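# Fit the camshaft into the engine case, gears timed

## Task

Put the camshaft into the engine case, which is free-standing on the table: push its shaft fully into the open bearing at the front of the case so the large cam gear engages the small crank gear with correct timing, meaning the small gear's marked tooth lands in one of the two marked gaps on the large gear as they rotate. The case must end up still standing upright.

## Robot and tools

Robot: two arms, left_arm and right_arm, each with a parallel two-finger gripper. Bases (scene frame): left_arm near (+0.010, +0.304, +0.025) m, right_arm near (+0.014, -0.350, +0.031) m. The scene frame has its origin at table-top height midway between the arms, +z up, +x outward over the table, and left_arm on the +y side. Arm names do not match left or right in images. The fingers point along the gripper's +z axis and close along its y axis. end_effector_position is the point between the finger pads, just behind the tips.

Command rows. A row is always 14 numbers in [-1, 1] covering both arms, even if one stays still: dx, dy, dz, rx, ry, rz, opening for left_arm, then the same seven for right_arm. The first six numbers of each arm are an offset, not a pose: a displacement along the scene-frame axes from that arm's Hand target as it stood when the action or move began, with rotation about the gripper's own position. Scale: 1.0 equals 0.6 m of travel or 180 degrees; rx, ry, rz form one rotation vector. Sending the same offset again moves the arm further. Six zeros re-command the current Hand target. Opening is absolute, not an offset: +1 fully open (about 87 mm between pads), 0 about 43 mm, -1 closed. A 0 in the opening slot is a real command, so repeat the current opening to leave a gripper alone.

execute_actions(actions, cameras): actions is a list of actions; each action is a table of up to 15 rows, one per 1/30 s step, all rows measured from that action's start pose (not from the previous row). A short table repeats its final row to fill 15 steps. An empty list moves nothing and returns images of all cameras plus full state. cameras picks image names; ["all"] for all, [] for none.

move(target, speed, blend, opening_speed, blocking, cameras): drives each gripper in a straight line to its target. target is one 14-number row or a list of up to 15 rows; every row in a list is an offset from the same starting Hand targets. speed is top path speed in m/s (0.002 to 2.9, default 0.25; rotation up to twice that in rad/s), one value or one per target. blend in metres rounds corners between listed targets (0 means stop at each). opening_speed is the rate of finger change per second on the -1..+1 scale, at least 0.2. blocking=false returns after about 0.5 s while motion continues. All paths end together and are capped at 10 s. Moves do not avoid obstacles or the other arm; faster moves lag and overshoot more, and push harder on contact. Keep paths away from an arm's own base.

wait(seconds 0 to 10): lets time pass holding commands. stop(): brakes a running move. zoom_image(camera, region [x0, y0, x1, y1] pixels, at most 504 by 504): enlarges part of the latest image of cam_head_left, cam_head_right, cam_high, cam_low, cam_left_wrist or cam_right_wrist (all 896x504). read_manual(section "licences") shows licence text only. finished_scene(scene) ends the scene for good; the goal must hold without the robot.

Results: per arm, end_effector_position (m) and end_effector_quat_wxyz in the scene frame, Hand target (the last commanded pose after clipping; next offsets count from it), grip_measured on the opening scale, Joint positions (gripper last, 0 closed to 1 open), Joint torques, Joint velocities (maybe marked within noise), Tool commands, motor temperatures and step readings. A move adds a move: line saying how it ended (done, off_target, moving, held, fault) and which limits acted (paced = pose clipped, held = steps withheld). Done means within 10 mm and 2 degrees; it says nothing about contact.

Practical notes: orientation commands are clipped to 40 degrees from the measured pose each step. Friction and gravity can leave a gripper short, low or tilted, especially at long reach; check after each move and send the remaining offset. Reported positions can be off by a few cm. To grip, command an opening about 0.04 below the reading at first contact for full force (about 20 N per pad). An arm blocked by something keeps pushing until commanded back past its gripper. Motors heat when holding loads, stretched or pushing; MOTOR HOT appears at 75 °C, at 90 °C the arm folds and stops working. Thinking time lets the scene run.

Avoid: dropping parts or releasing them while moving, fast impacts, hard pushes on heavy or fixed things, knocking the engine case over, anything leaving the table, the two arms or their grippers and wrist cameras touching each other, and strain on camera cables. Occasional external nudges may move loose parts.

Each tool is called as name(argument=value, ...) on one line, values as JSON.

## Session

execute_actions(actions=[])

zoom_image(camera="cam_head_left", region=[250, 150, 550, 370])

zoom_image(camera="cam_high", region=[300, 150, 540, 390])

Scene clock: 0.00 s.
left_arm: end_effector_position=(+0.3243, +0.1781, +0.3408) grip_measured=+1.000 end_effector_quat_wxyz=(+0.476, +0.002, +0.813, -0.334) | right_arm: end_effector_position=(+0.3744, -0.1201, +0.3032) grip_measured=+0.980 end_effector_quat_wxyz=(+0.361, -0.101, +0.901, +0.218)
Joint positions: left_arm=[-0.047 1.083 1.188 -0.481 0.501 -0.422 1] | right_arm=[0.485 1.595 1.699 -0.81 -0.131 0.321 0.99]
Joint velocities: within noise
Joint torques (N m): no reading
Motor temperatures (°C): left_arm=[20 25 29 27 22 22 22] | right_arm=[22 36 28 21 19 22 20]
Heat: left arm: 29 °C; right arm: 36 °C.
Hand target: left_arm +0.3240, +0.1782, +0.3451; +0.481, +0.003, +0.811, -0.335 | right_arm +0.3745, -0.1200, +0.3122; +0.372, -0.101, +0.896, +0.222
Tool commands: left_gripper/opening=+1.0 right_gripper/opening=+1.0
camera_calibration:
cam_left_wrist: T_world_to_cam=[[-0.319943, -0.787927, 0.526125, 0.066236], [-0.946213, 0.237517, -0.219697, 0.357387], [0.0481414, -0.568117, -0.821539, 0.512299], [0, 0, 0, 1]] pos_world=[0.334693, 0.258349, 0.464542]
cam_right_wrist: T_world_to_cam=[[0.333919, -0.884478, -0.325878, -0.134568], [-0.928772, -0.367735, 0.0463957, 0.311109], [-0.160873, 0.287174, -0.944273, 0.5255], [0, 0, 0, 1]] pos_world=[0.418422, -0.155527, 0.437928]

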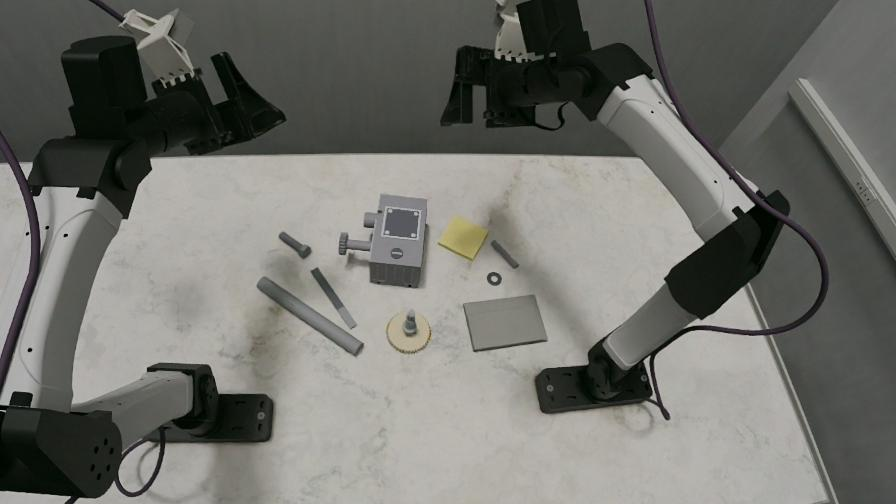

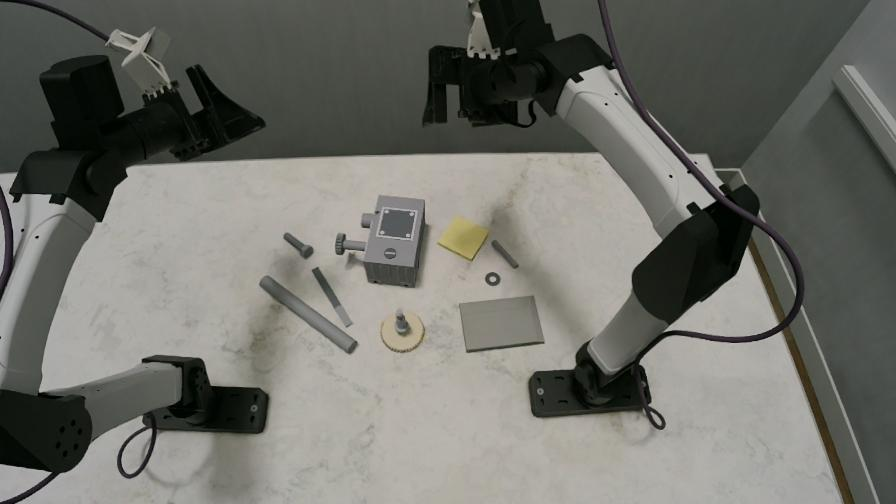

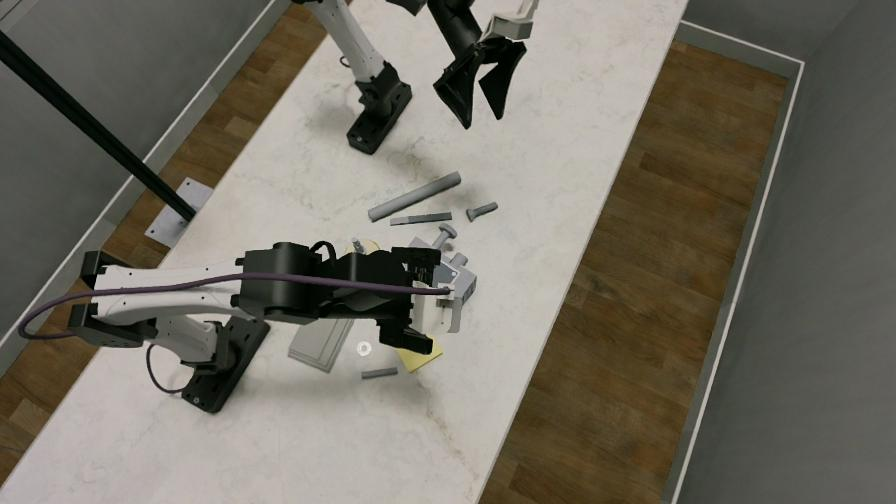

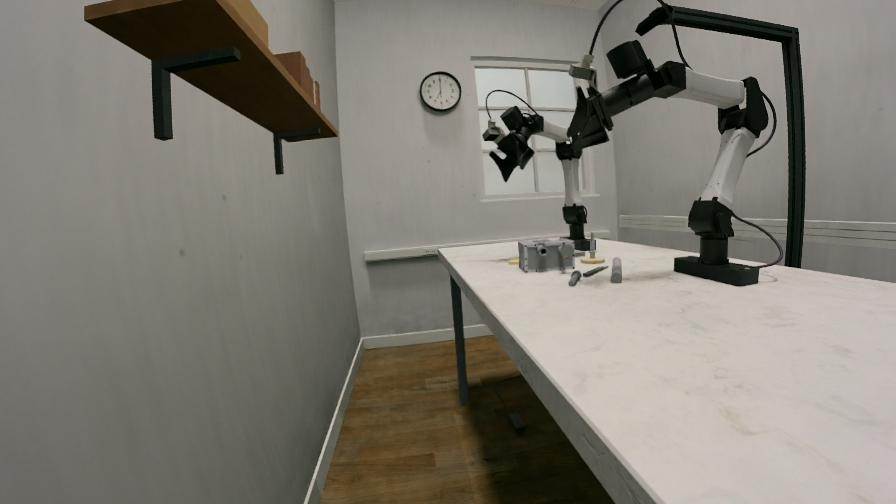

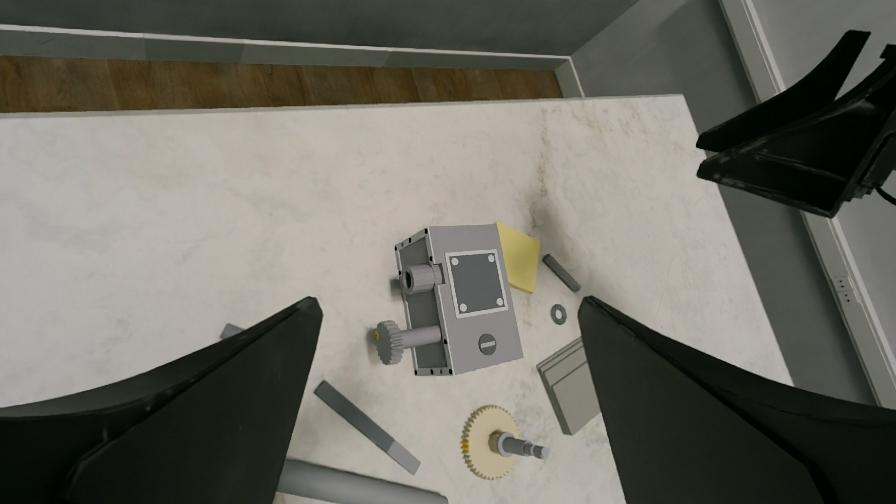

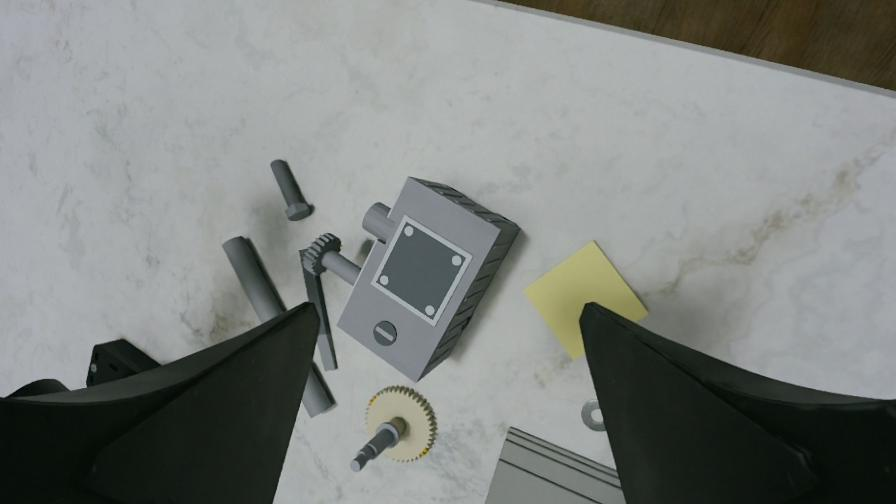

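Scaled by 1.680.

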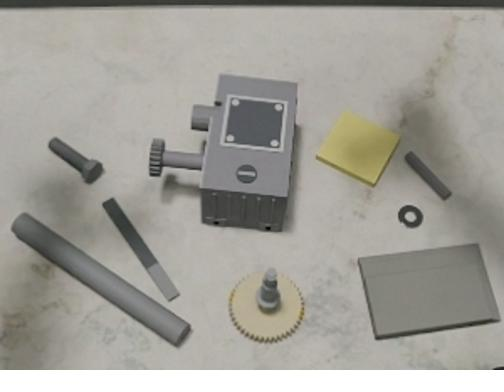

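Scaled by 2.100.

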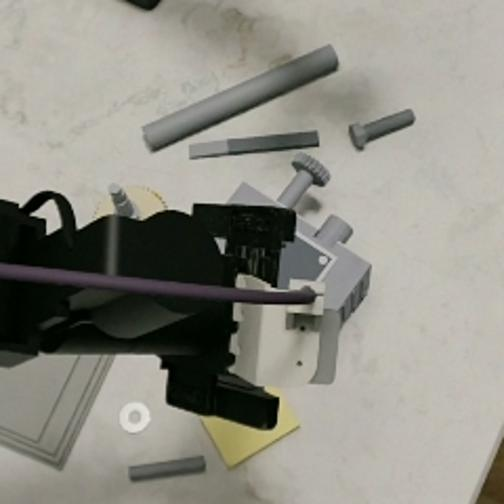

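move(target=[-0.335,-0.274,-0.308,0.241,-0.021,-0.283,0.4,-0.2,-0.3,0,0,0,0,1], speed=0.4, cameras=["cam_left_wrist","cam_head_left","cam_high"])

zoom_image(camera="cam_high", region=[300, 150, 540, 390])

Scene clock: 37.70 s.
left_arm: end_effector_position=(+0.1205, +0.0143, +0.1597) grip_measured=+0.400 end_effector_quat_wxyz=(+0.278, +0.523, +0.781, -0.198) | right_arm: end_effector_position=(+0.2563, -0.3005, +0.3106) grip_measured=+0.980 end_effector_quat_wxyz=(+0.369, -0.095, +0.898, +0.221)
Joint positions: left_arm=[-1.163 1.222 0.947 -0.6 0.007 -0.02 0.7] | right_arm=[-0.195 1.104 1.394 -1.172 -0.617 -0.18 0.99]
Joint torques (N m): left_arm=[-0.34 -3.49 8.61 1.63 -0.1 0.13] | right_arm=[-0.5 -2.92 6.68 1.3 -0.25 -0.17]
Motor temperatures (°C): left_arm=[20 25 33 31 22 22 22] | right_arm=[22 40 33 25 19 22 20]
Heat: left arm: 33 °C; right arm: 40 °C.
Hand target: left_arm +0.1228, +0.0138, +0.1603; +0.284, +0.525, +0.779, -0.191 | right_arm +0.2545, -0.3001, +0.3123; +0.372, -0.101, +0.896, +0.222
Off the commanded pose: left_arm 0.003 m, 1 deg | right_arm 0.003 m, 1 deg.
move: done
camera_calibration:
cam_left_wrist: T_world_to_cam=[[-0.928444, -0.37147, -0.00141185, 0.1189], [-0.363162, 0.906869, 0.213781, 0.0146656], [-0.0781327, 0.198996, -0.976881, 0.30927], [0, 0, 0, 1]] pos_world=[0.139882, -0.0306754, 0.299152]
Images, in order (width x height): cam_head_left 896x504, cam_high 896x504, cam_left_wrist 896x504.

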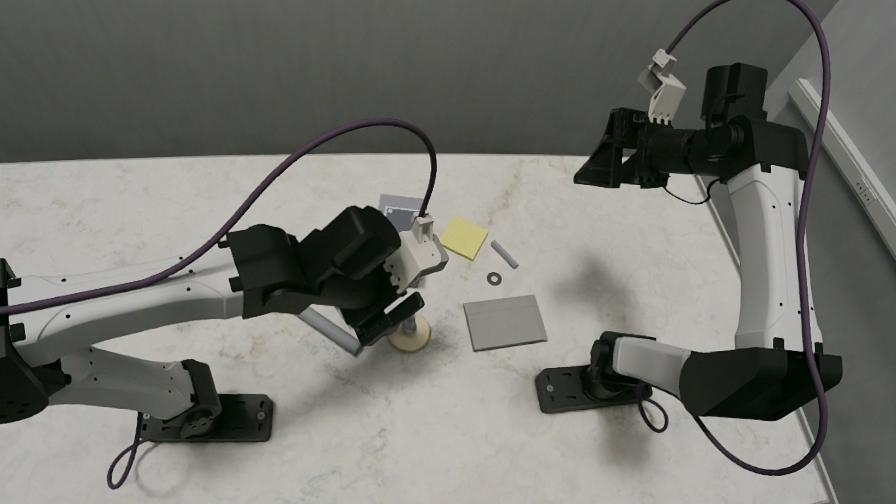

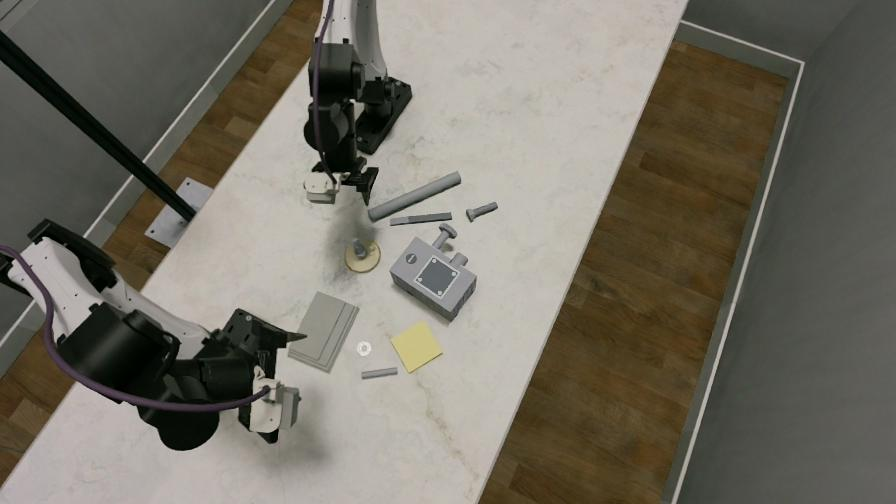

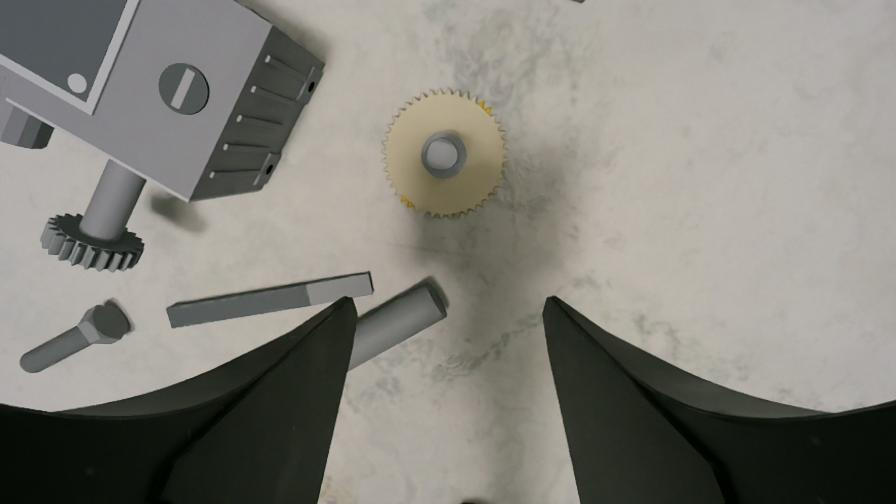

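Scaled by 2.100.

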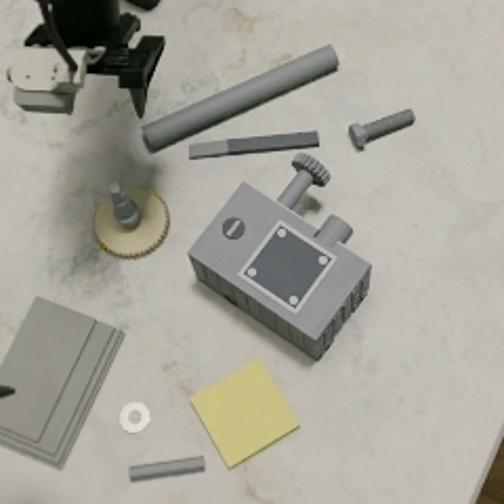

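move(target=[[0.0133,-0.0122,-0.098,0,0,0,0.4,0,0,0,0,0,0,1],[0.0375,-0.072,-0.1745,0,0,0,0.3,0,0,0,0,0,0,1]], speed=0.15, cameras=["cam_left_wrist","cam_head_left","cam_high"])

zoom_image(camera="cam_high", region=[300, 180, 420, 300])

Scene clock: 50.27 s.
left_arm: end_effector_position=(+0.1415, -0.0292, +0.0582) grip_measured=+0.300 end_effector_quat_wxyz=(+0.279, +0.526, +0.780, -0.193) | right_arm: end_effector_position=(+0.2562, -0.3004, +0.3105) grip_measured=+0.980 end_effector_quat_wxyz=(+0.369, -0.096, +0.898, +0.221)
Joint positions: left_arm=[-1.155 1.541 0.78 -0.118 0.006 -0.005 0.65] | right_arm=[-0.195 1.104 1.394 -1.173 -0.618 -0.181 0.99]
Joint torques (N m): left_arm=[0.8 -5.04 6.8 1.86 -0.01 0.14] | right_arm=[-0.54 -2.95 6.72 1.31 -0.26 -0.15]
Heat: left arm: 34 °C; right arm: 38 °C.
Hand target: left_arm +0.1454, -0.0294, +0.0555; +0.284, +0.525, +0.779, -0.191 | right_arm +0.2544, -0.3000, +0.3123; +0.371, -0.101, +0.896, +0.222
Off the commanded pose: left_arm 0.005 m, 1 deg | right_arm 0.002 m, 1 deg.
move: done
camera_calibration:
cam_left_wrist: T_world_to_cam=[[-0.929517, -0.368601, -0.0114659, 0.122915], [-0.362075, 0.906275, 0.218099, 0.0829857], [-0.0700003, 0.206878, -0.975859, 0.219441], [0, 0, 0, 1]] pos_world=[0.15966, -0.0752987, 0.197453]
Images, in order (width x height): cam_head_left 896x504, cam_high 896x504, cam_left_wrist 896x504.

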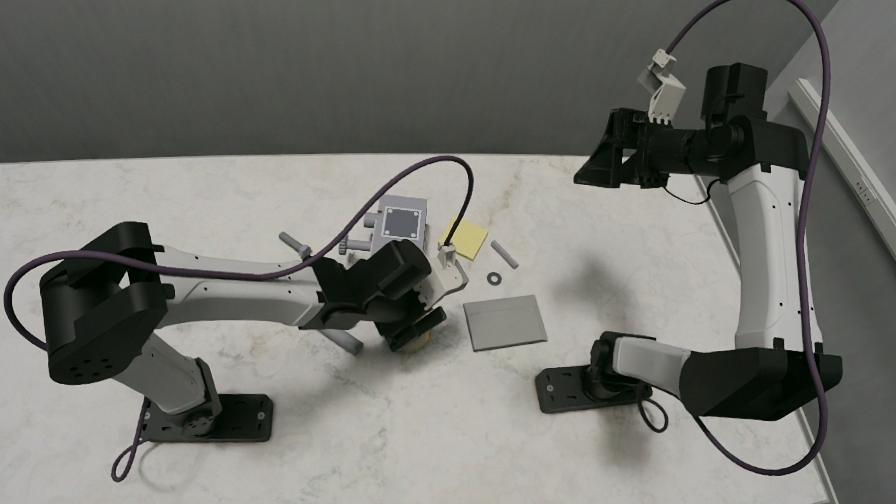

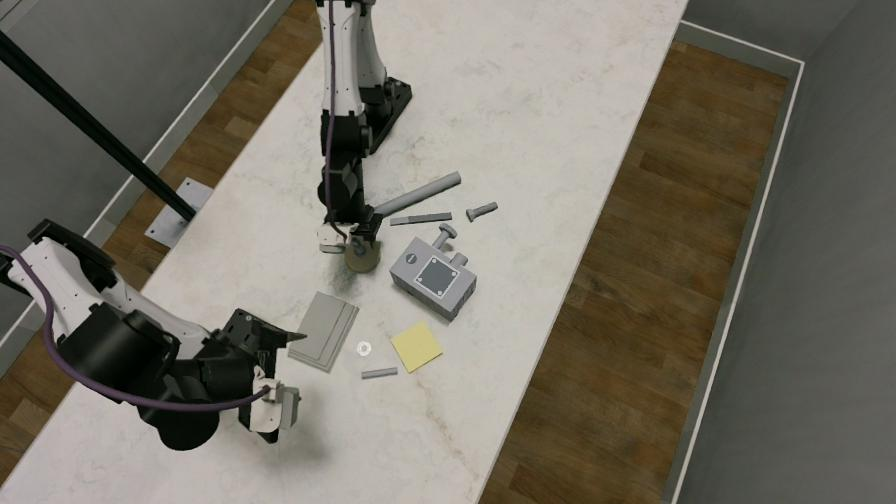

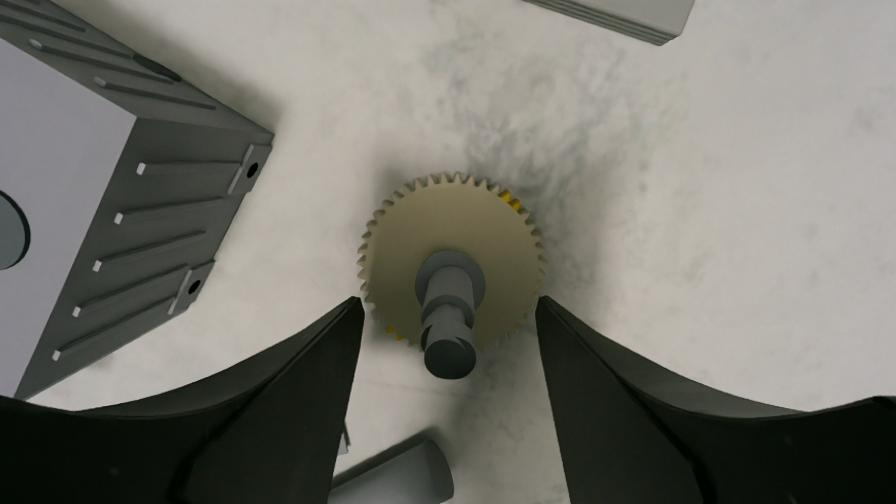

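Scaled by 4.200.

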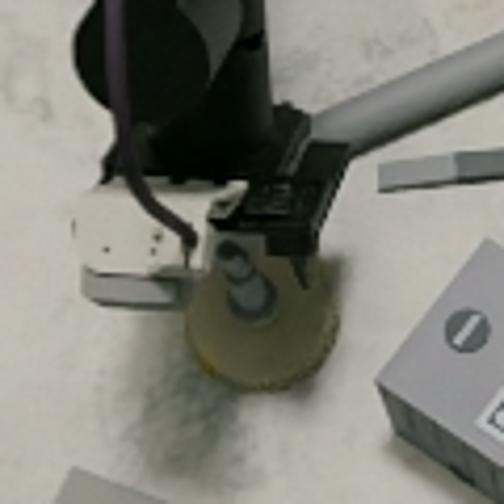

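move(target=[0,0,0,-0.1288,-0.052,0,0.3,0,0,0,0,0,0,1], speed=0.3)

move(target=[0,0,0,0,0,0,-0.9,0,0,0,0,0,0,1], opening_speed=0.5, cameras=["cam_left_wrist","cam_head_left"])

Scene clock: 68.23 s.
left_arm: end_effector_position=(+0.1427, -0.0322, +0.0582) grip_measured=+0.300 end_effector_quat_wxyz=(+0.442, +0.473, +0.699, -0.304) | right_arm: end_effector_position=(+0.2562, -0.3004, +0.3105) grip_measured=+0.980 end_effector_quat_wxyz=(+0.369, -0.096, +0.898, +0.221)
Joint positions: left_arm=[-1.155 1.492 0.338 0.715 0.006 -0.005 0.65] | right_arm=[-0.195 1.104 1.394 -1.173 -0.618 -0.181 0.99]
Joint torques (N m): left_arm=[0.84 -3.6 5.11 2.28 0 0.12] | right_arm=[-0.47 -2.97 6.63 1.32 -0.28 -0.15]
Heat: left arm: 35 °C; right arm: 37 °C.
Hand target: left_arm +0.1454, -0.0293, +0.0555; +0.446, +0.471, +0.699, -0.300 | right_arm +0.2544, -0.3000, +0.3123; +0.371, -0.101, +0.896, +0.222
Off the commanded pose: left_arm 0.005 m, 1 deg | right_arm 0.003 m, 1 deg.
move: done

Scene clock: 70.83 s.
left_arm: end_effector_position=(+0.1428, -0.0323, +0.0583) grip_measured=-0.534 end_effector_quat_wxyz=(+0.442, +0.473, +0.699, -0.304) | right_arm: end_effector_position=(+0.2562, -0.3004, +0.3105) grip_measured=+0.980 end_effector_quat_wxyz=(+0.369, -0.096, +0.898, +0.221)
Joint positions: left_arm=[-1.155 1.492 0.338 0.716 0.006 -0.005 0.233] | right_arm=[-0.195 1.104 1.394 -1.173 -0.618 -0.181 0.99]
Joint torques (N m): left_arm=[0.85 -3.59 5.22 2.29 -0.01 0.13] | right_arm=[-0.5 -2.95 6.69 1.33 -0.28 -0.14]
Heat: left arm: 35 °C; right arm: 37 °C.
Hand target: left_arm +0.1454, -0.0293, +0.0555; +0.446, +0.471, +0.699, -0.300 | right_arm +0.2544, -0.3000, +0.3123; +0.371, -0.101, +0.896, +0.222
Off the commanded pose: left_arm 0.005 m, 1 deg | right_arm 0.003 m, 1 deg.
move: done
camera_calibration:
cam_left_wrist: T_world_to_cam=[[-0.927578, -0.373442, -0.0118605, 0.122475], [-0.36196, 0.906023, -0.219333, 0.111755], [0.092654, -0.199155, -0.975578, 0.183962], [0, 0, 0, 1]] pos_world=[0.137011, -0.0188779, 0.205433]
Images, in order (width x height): cam_head_left 896x504, cam_left_wrist 896x504.

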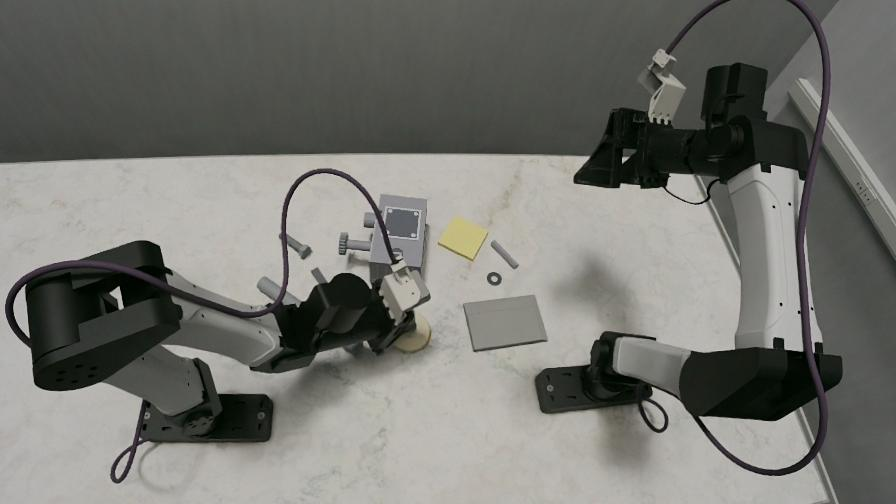

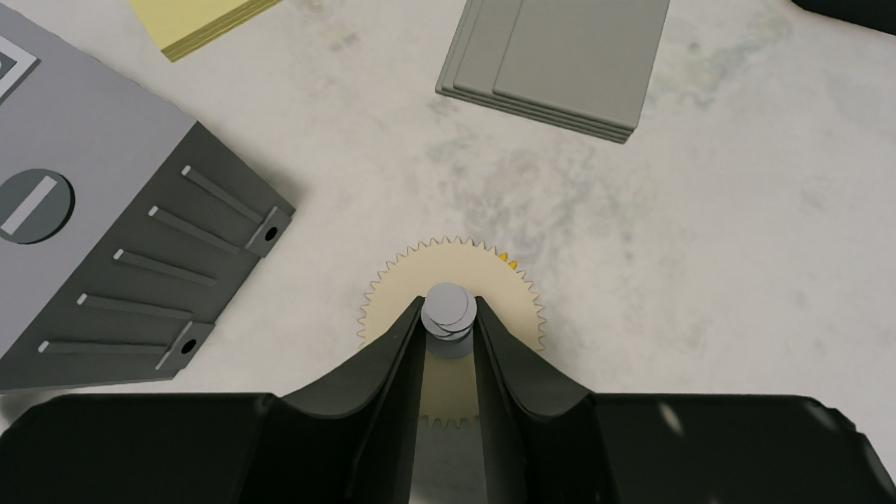

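move(target=[[0,0,0.13,0,0,0,-0.9,0,0,0,0,0,0,1],[0.025,-0.052,0.14,0.541,0.219,0,-0.9,0,0,0,0,0,0,1],[0.025,-0.052,0.07,0.541,0.219,0,-0.9,0,0,0,0,0,0,1]], blend=0.01, speed=0.3, cameras=["cam_left_wrist","cam_head_left","cam_head_right","cam_low"])

zoom_image(camera="cam_low", region=[500, 170, 680, 300])

Scene clock: 86.70 s.
left_arm: end_effector_position=(+0.1564, -0.0611, +0.0868) grip_measured=-0.534 end_effector_quat_wxyz=(-0.064, +0.556, +0.828, +0.039) | right_arm: end_effector_position=(+0.2562, -0.3004, +0.3105) grip_measured=+0.980 end_effector_quat_wxyz=(+0.369, -0.096, +0.898, +0.221)
Joint positions: left_arm=[-1.15 2.429 2.253 -1.544 0.006 -0.002 0.233] | right_arm=[-0.195 1.104 1.394 -1.173 -0.618 -0.181 0.99]
Joint torques (N m): left_arm=[0.81 -12.63 9.03 -0.15 -0.01 0.14] | right_arm=[-0.44 -2.96 6.68 1.32 -0.28 -0.15]
Heat: left arm: 35 °C; right arm: 36 °C.
Hand target: left_arm +0.1605, -0.0606, +0.0977; -0.283, +0.525, +0.779, +0.191 | right_arm +0.2544, -0.3000, +0.3123; +0.371, -0.101, +0.896, +0.222
Off the commanded pose: left_arm 0.011 m, 31 deg | right_arm 0.003 m, 1 deg.
joint sent to its limit (left arm) — joint 4 (wrist pitch), lower limit. The joint targets are off in orientation, not in position.
move: off_target (left_arm)
camera_calibration:
cam_left_wrist: T_world_to_cam=[[-0.931701, -0.363197, -0.00451287, 0.12527], [-0.181007, 0.45349, 0.872687, -0.00169215], [-0.314911, 0.813901, -0.488259, 0.288054], [0, 0, 0, 1]] pos_world=[0.207119, -0.188182, 0.142687]
Images, in order (width x height): cam_head_left 896x504, cam_head_right 896x504, cam_low 896x504, cam_left_wrist 896x504.

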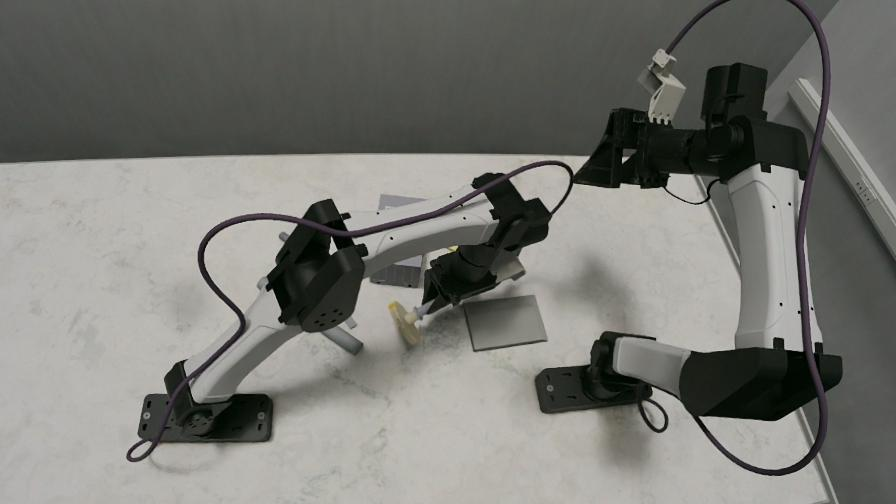

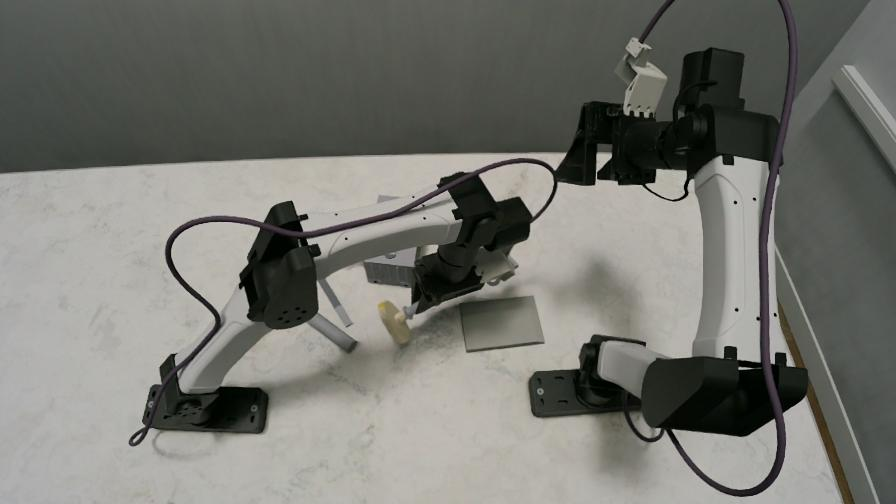

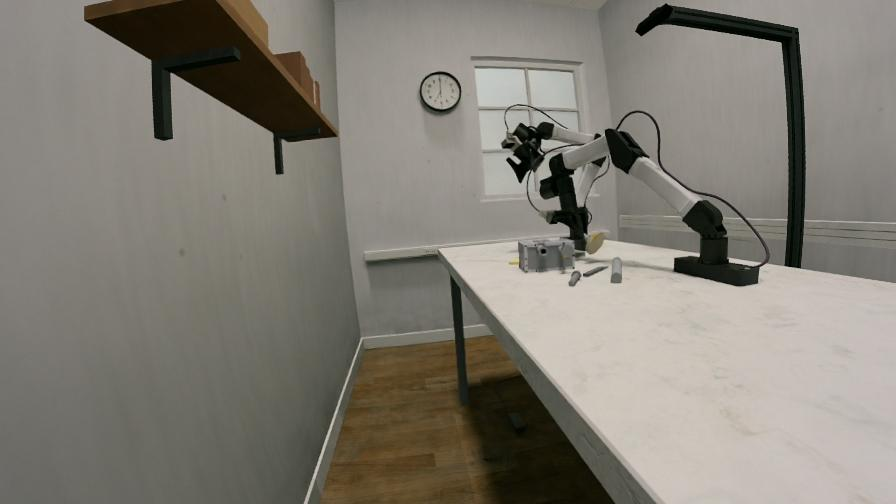

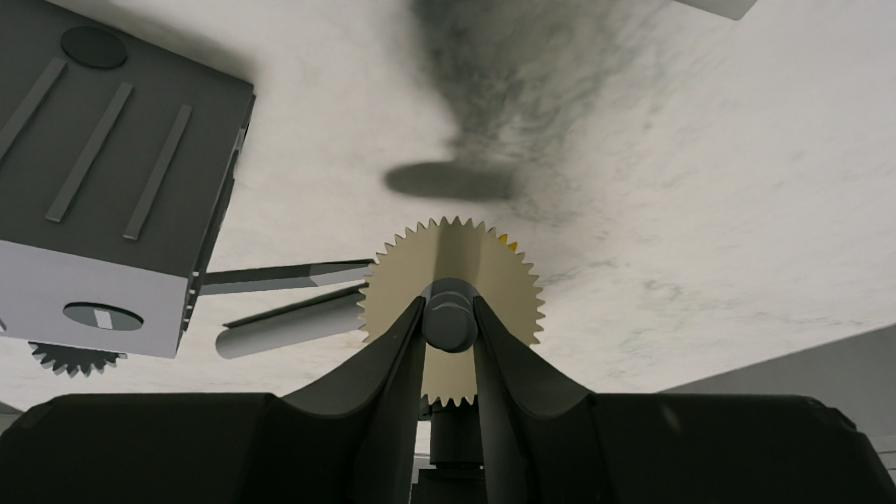

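Scaled by 2.800.

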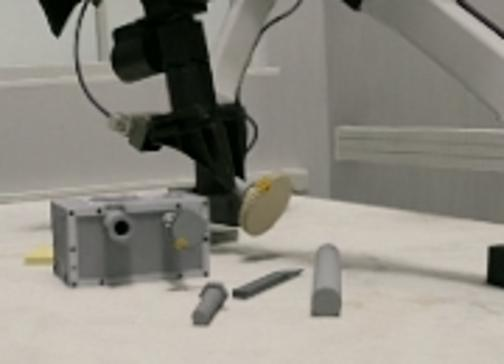

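move(target=[[0.0,0.0,0.1,0,0,0,-0.9,0,0,0,0,0,0,1],[0.0825,0.568,0.12,-0.043,-0.0636,0.377,-0.9,0,0,0,0,0,0,1],[0.0825,0.568,0.02,-0.043,-0.0636,0.377,-0.9,0,0,0,0,0,0,1]], blend=0.02, speed=0.3, cameras=["cam_left_wrist","cam_head_left","cam_low"])

zoom_image(camera="cam_low", region=[560, 150, 860, 350])

Scene clock: 103.20 s.
left_arm: end_effector_position=(+0.2118, +0.2779, +0.1056) grip_measured=-0.537 end_effector_quat_wxyz=(-0.234, -0.009, +0.972, -0.007) | right_arm: end_effector_position=(+0.2562, -0.3004, +0.3105) grip_measured=+0.980 end_effector_quat_wxyz=(+0.369, -0.096, +0.898, +0.221)
Joint positions: left_arm=[-0.034 1.932 1.382 -1.492 0.05 -0.075 0.232] | right_arm=[-0.195 1.104 1.394 -1.173 -0.618 -0.181 0.99]
Joint torques (N m): left_arm=[-0.21 -8.69 6.02 -0.66 -0.09 0.11] | right_arm=[-0.53 -2.97 6.72 1.32 -0.27 -0.14]
Motor temperatures (°C): left_arm=[20 32 34 31 22 22 23] | right_arm=[22 35 31 25 19 22 20]
Heat: left arm: 34 °C; right arm: 35 °C.
Hand target: left_arm +0.2100, +0.2802, +0.1096; -0.233, -0.001, +0.972, +0.000 | right_arm +0.2544, -0.3000, +0.3123; +0.371, -0.101, +0.896, +0.222
Off the commanded pose: left_arm 0.005 m, 1 deg | right_arm 0.003 m, 1 deg.
move: done
camera_calibration:
cam_left_wrist: T_world_to_cam=[[0.000963764, -0.999983, 0.00570909, 0.278477], [-0.185255, 0.00543174, 0.982675, -0.0480339], [-0.98269, -0.0020047, -0.185247, 0.37498], [0, 0, 0, 1]] pos_world=[0.359322, 0.279485, 0.115076]
Images, in order (width x height): cam_head_left 896x504, cam_low 896x504, cam_left_wrist 896x504.

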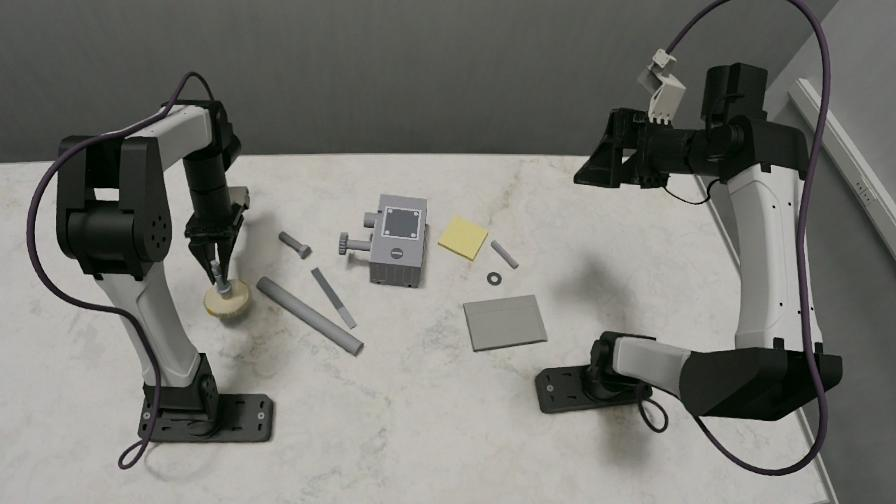

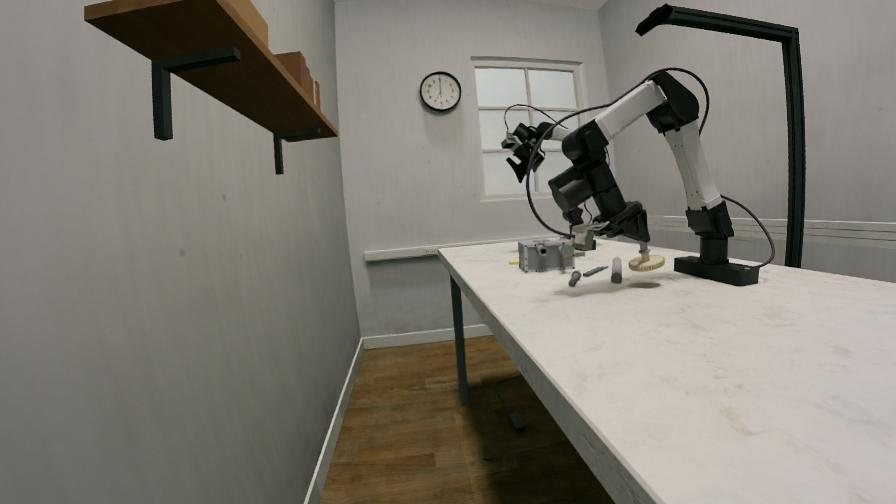

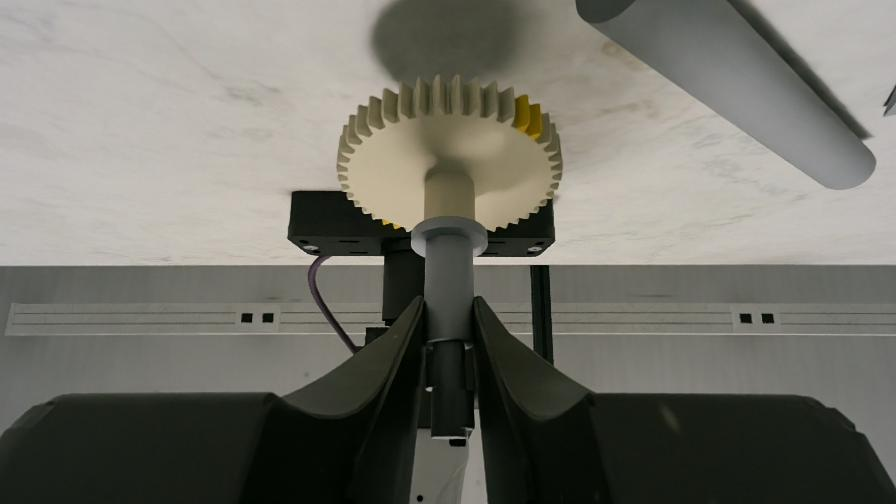

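Scaled by 1.680.

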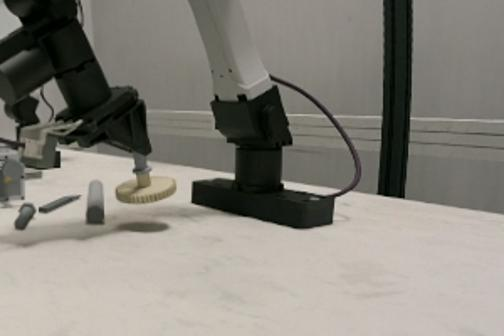

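move(target=[[-0.07,0,-0.03,0,-0.139,0,-0.9,0,0,0,0,0,0,1],[-0.07,0,-0.08,0,-0.139,0,-0.9,0,0,0,0,0,0,1],[-0.0133,0,-0.0633,0,-0.139,0,-0.9,0,0,0,0,0,0,1],[0.0158,0,-0.065,0,-0.139,0,-0.9,0,0,0,0,0,0,1],[0.0433,0,-0.0767,0,-0.139,0,-0.9,0,0,0,0,0,0,1]], speed=0.12, blend=0.004, cameras=["cam_left_wrist","cam_head_left","cam_low"])

zoom_image(camera="cam_low", region=[560, 150, 760, 300])

Scene clock: 125.13 s.
left_arm: end_effector_position=(+0.2234, +0.2767, +0.0601) grip_measured=-0.537 end_effector_quat_wxyz=(-0.034, -0.003, +0.999, -0.007) | right_arm: end_effector_position=(+0.2562, -0.3004, +0.3105) grip_measured=+0.980 end_effector_quat_wxyz=(+0.369, -0.096, +0.898, +0.221)
Joint positions: left_arm=[-0.056 1.646 1.017 -1.009 0.02 -0.096 0.232] | right_arm=[-0.195 1.104 1.394 -1.173 -0.618 -0.181 0.99]
Joint torques (N m): left_arm=[0.9 -5.3 9.5 0.37 -0.11 0.15] | right_arm=[-0.46 -2.92 6.72 1.34 -0.28 -0.14]
Heat: left arm: 35 °C; right arm: 34 °C.
Hand target: left_arm +0.2360, +0.2802, +0.0636; -0.017, -0.001, +1.000, -0.001 | right_arm +0.2544, -0.3000, +0.3123; +0.372, -0.101, +0.896, +0.222
Off the commanded pose: left_arm 0.013 m, 2 deg | right_arm 0.003 m, 1 deg.
move: off_target (left_arm)
camera_calibration:
cam_left_wrist: T_world_to_cam=[[-0.0104788, -0.999944, 0.00136436, 0.280391], [-0.557532, 0.00697524, 0.830126, 0.0907046], [-0.830089, 0.00793804, -0.557574, 0.363503], [0, 0, 0, 1]] pos_world=[0.355249, 0.276857, 0.127001]
Images, in order (width x height): cam_head_left 896x504, cam_low 896x504, cam_left_wrist 896x504.

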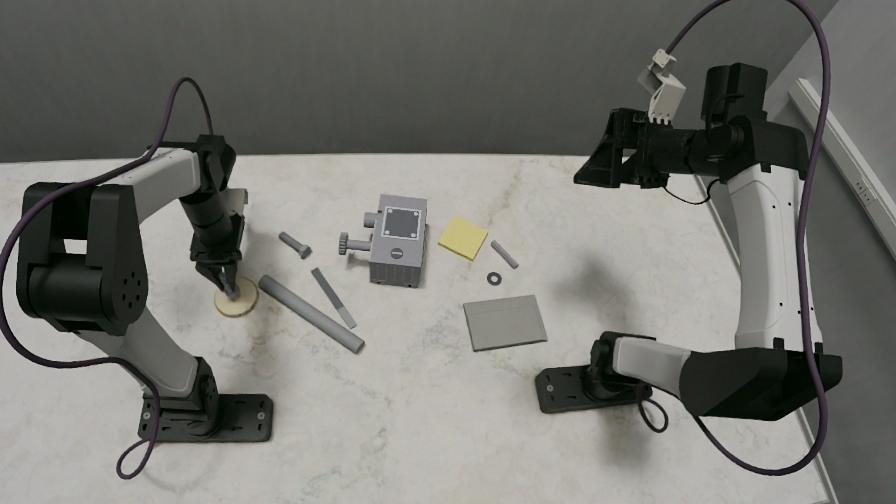

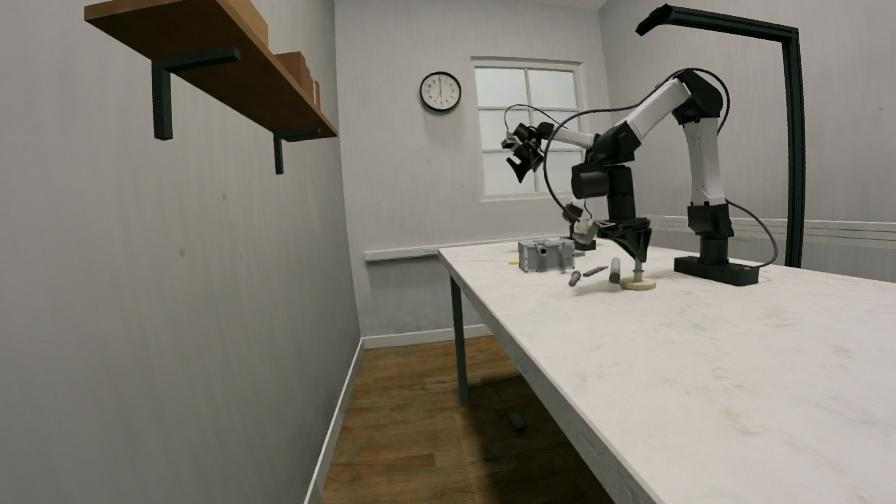

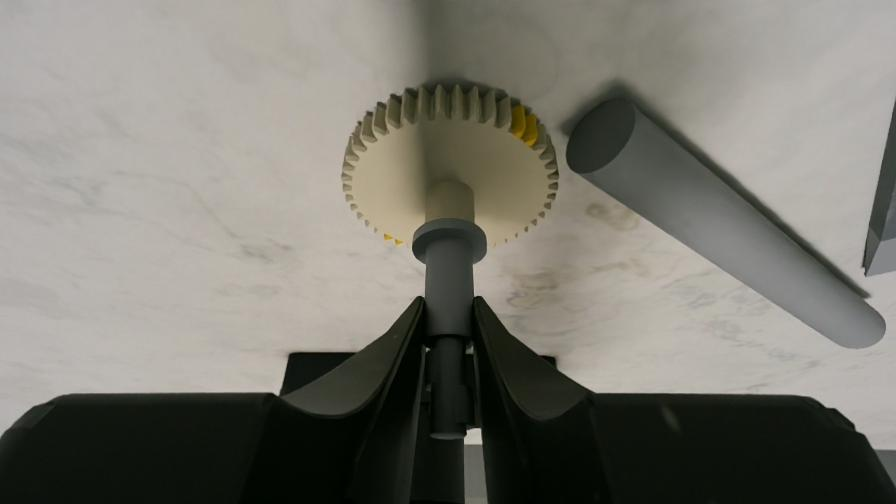

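Scaled by 2.520.

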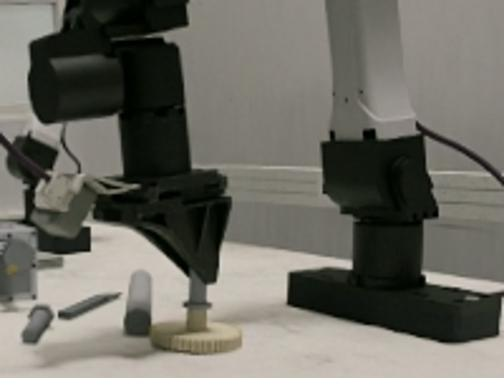

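move(target=[[0,0,0.06,0,0,0,-0.9,0,0,0,0,0,0,1],[0.25,0,0.06,0,0,0,-0.9,0,0,0,0,0,0,1],[0.25,0,0.012,0,0,0,-0.9,0,0,0,0,0,0,1]], speed=0.15, cameras=["cam_left_wrist","cam_low"])

zoom_image(camera="cam_low", region=[500, 150, 700, 320])

Scene clock: 145.77 s.
left_arm: end_effector_position=(+0.3854, +0.2749, +0.0734) grip_measured=-0.537 end_effector_quat_wxyz=(-0.017, -0.002, +1.000, -0.008) | right_arm: end_effector_position=(+0.2562, -0.3004, +0.3105) grip_measured=+0.980 end_effector_quat_wxyz=(+0.369, -0.096, +0.898, +0.221)
Joint positions: left_arm=[-0.026 2.205 1.846 -1.245 0.018 -0.064 0.232] | right_arm=[-0.195 1.104 1.394 -1.173 -0.618 -0.181 0.99]
Joint torques (N m): left_arm=[0.83 -10.26 6.43 0.38 -0.1 0.14] | right_arm=[-0.51 -2.96 6.65 1.32 -0.26 -0.13]
Heat: left arm: 36 °C; right arm: 34 °C.
Hand target: left_arm +0.3858, +0.2803, +0.0707; -0.017, -0.001, +1.000, -0.001 | right_arm +0.2544, -0.3000, +0.3123; +0.372, -0.101, +0.896, +0.222
Off the commanded pose: left_arm 0.006 m, 1 deg | right_arm 0.002 m, 1 deg.
move: done
camera_calibration:
cam_left_wrist: T_world_to_cam=[[-0.0117352, -0.999925, 0.00361073, 0.280557], [-0.584518, 0.00978962, 0.811322, 0.18106], [-0.811296, 0.00741048, -0.584589, 0.500175], [0, 0, 0, 1]] pos_world=[0.514915, 0.275057, 0.144486]
Images, in order (width x height): cam_low 896x504, cam_left_wrist 896x504.

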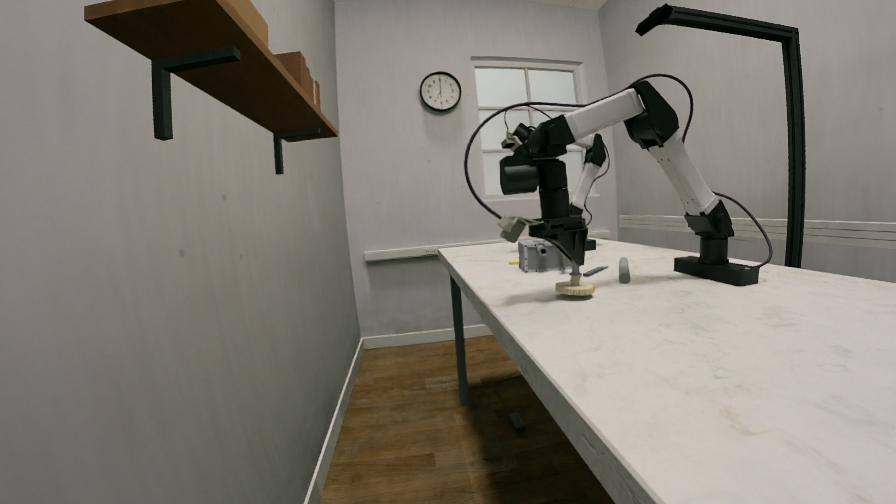

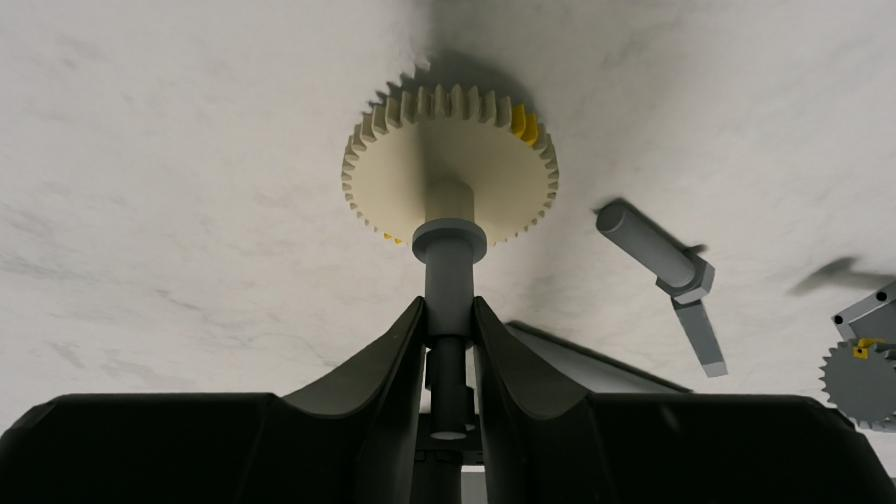

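Scaled by 2.520.

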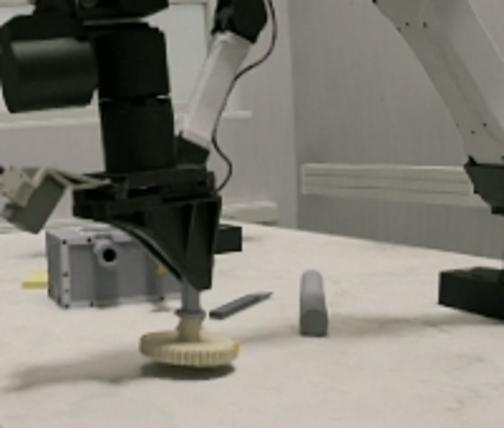

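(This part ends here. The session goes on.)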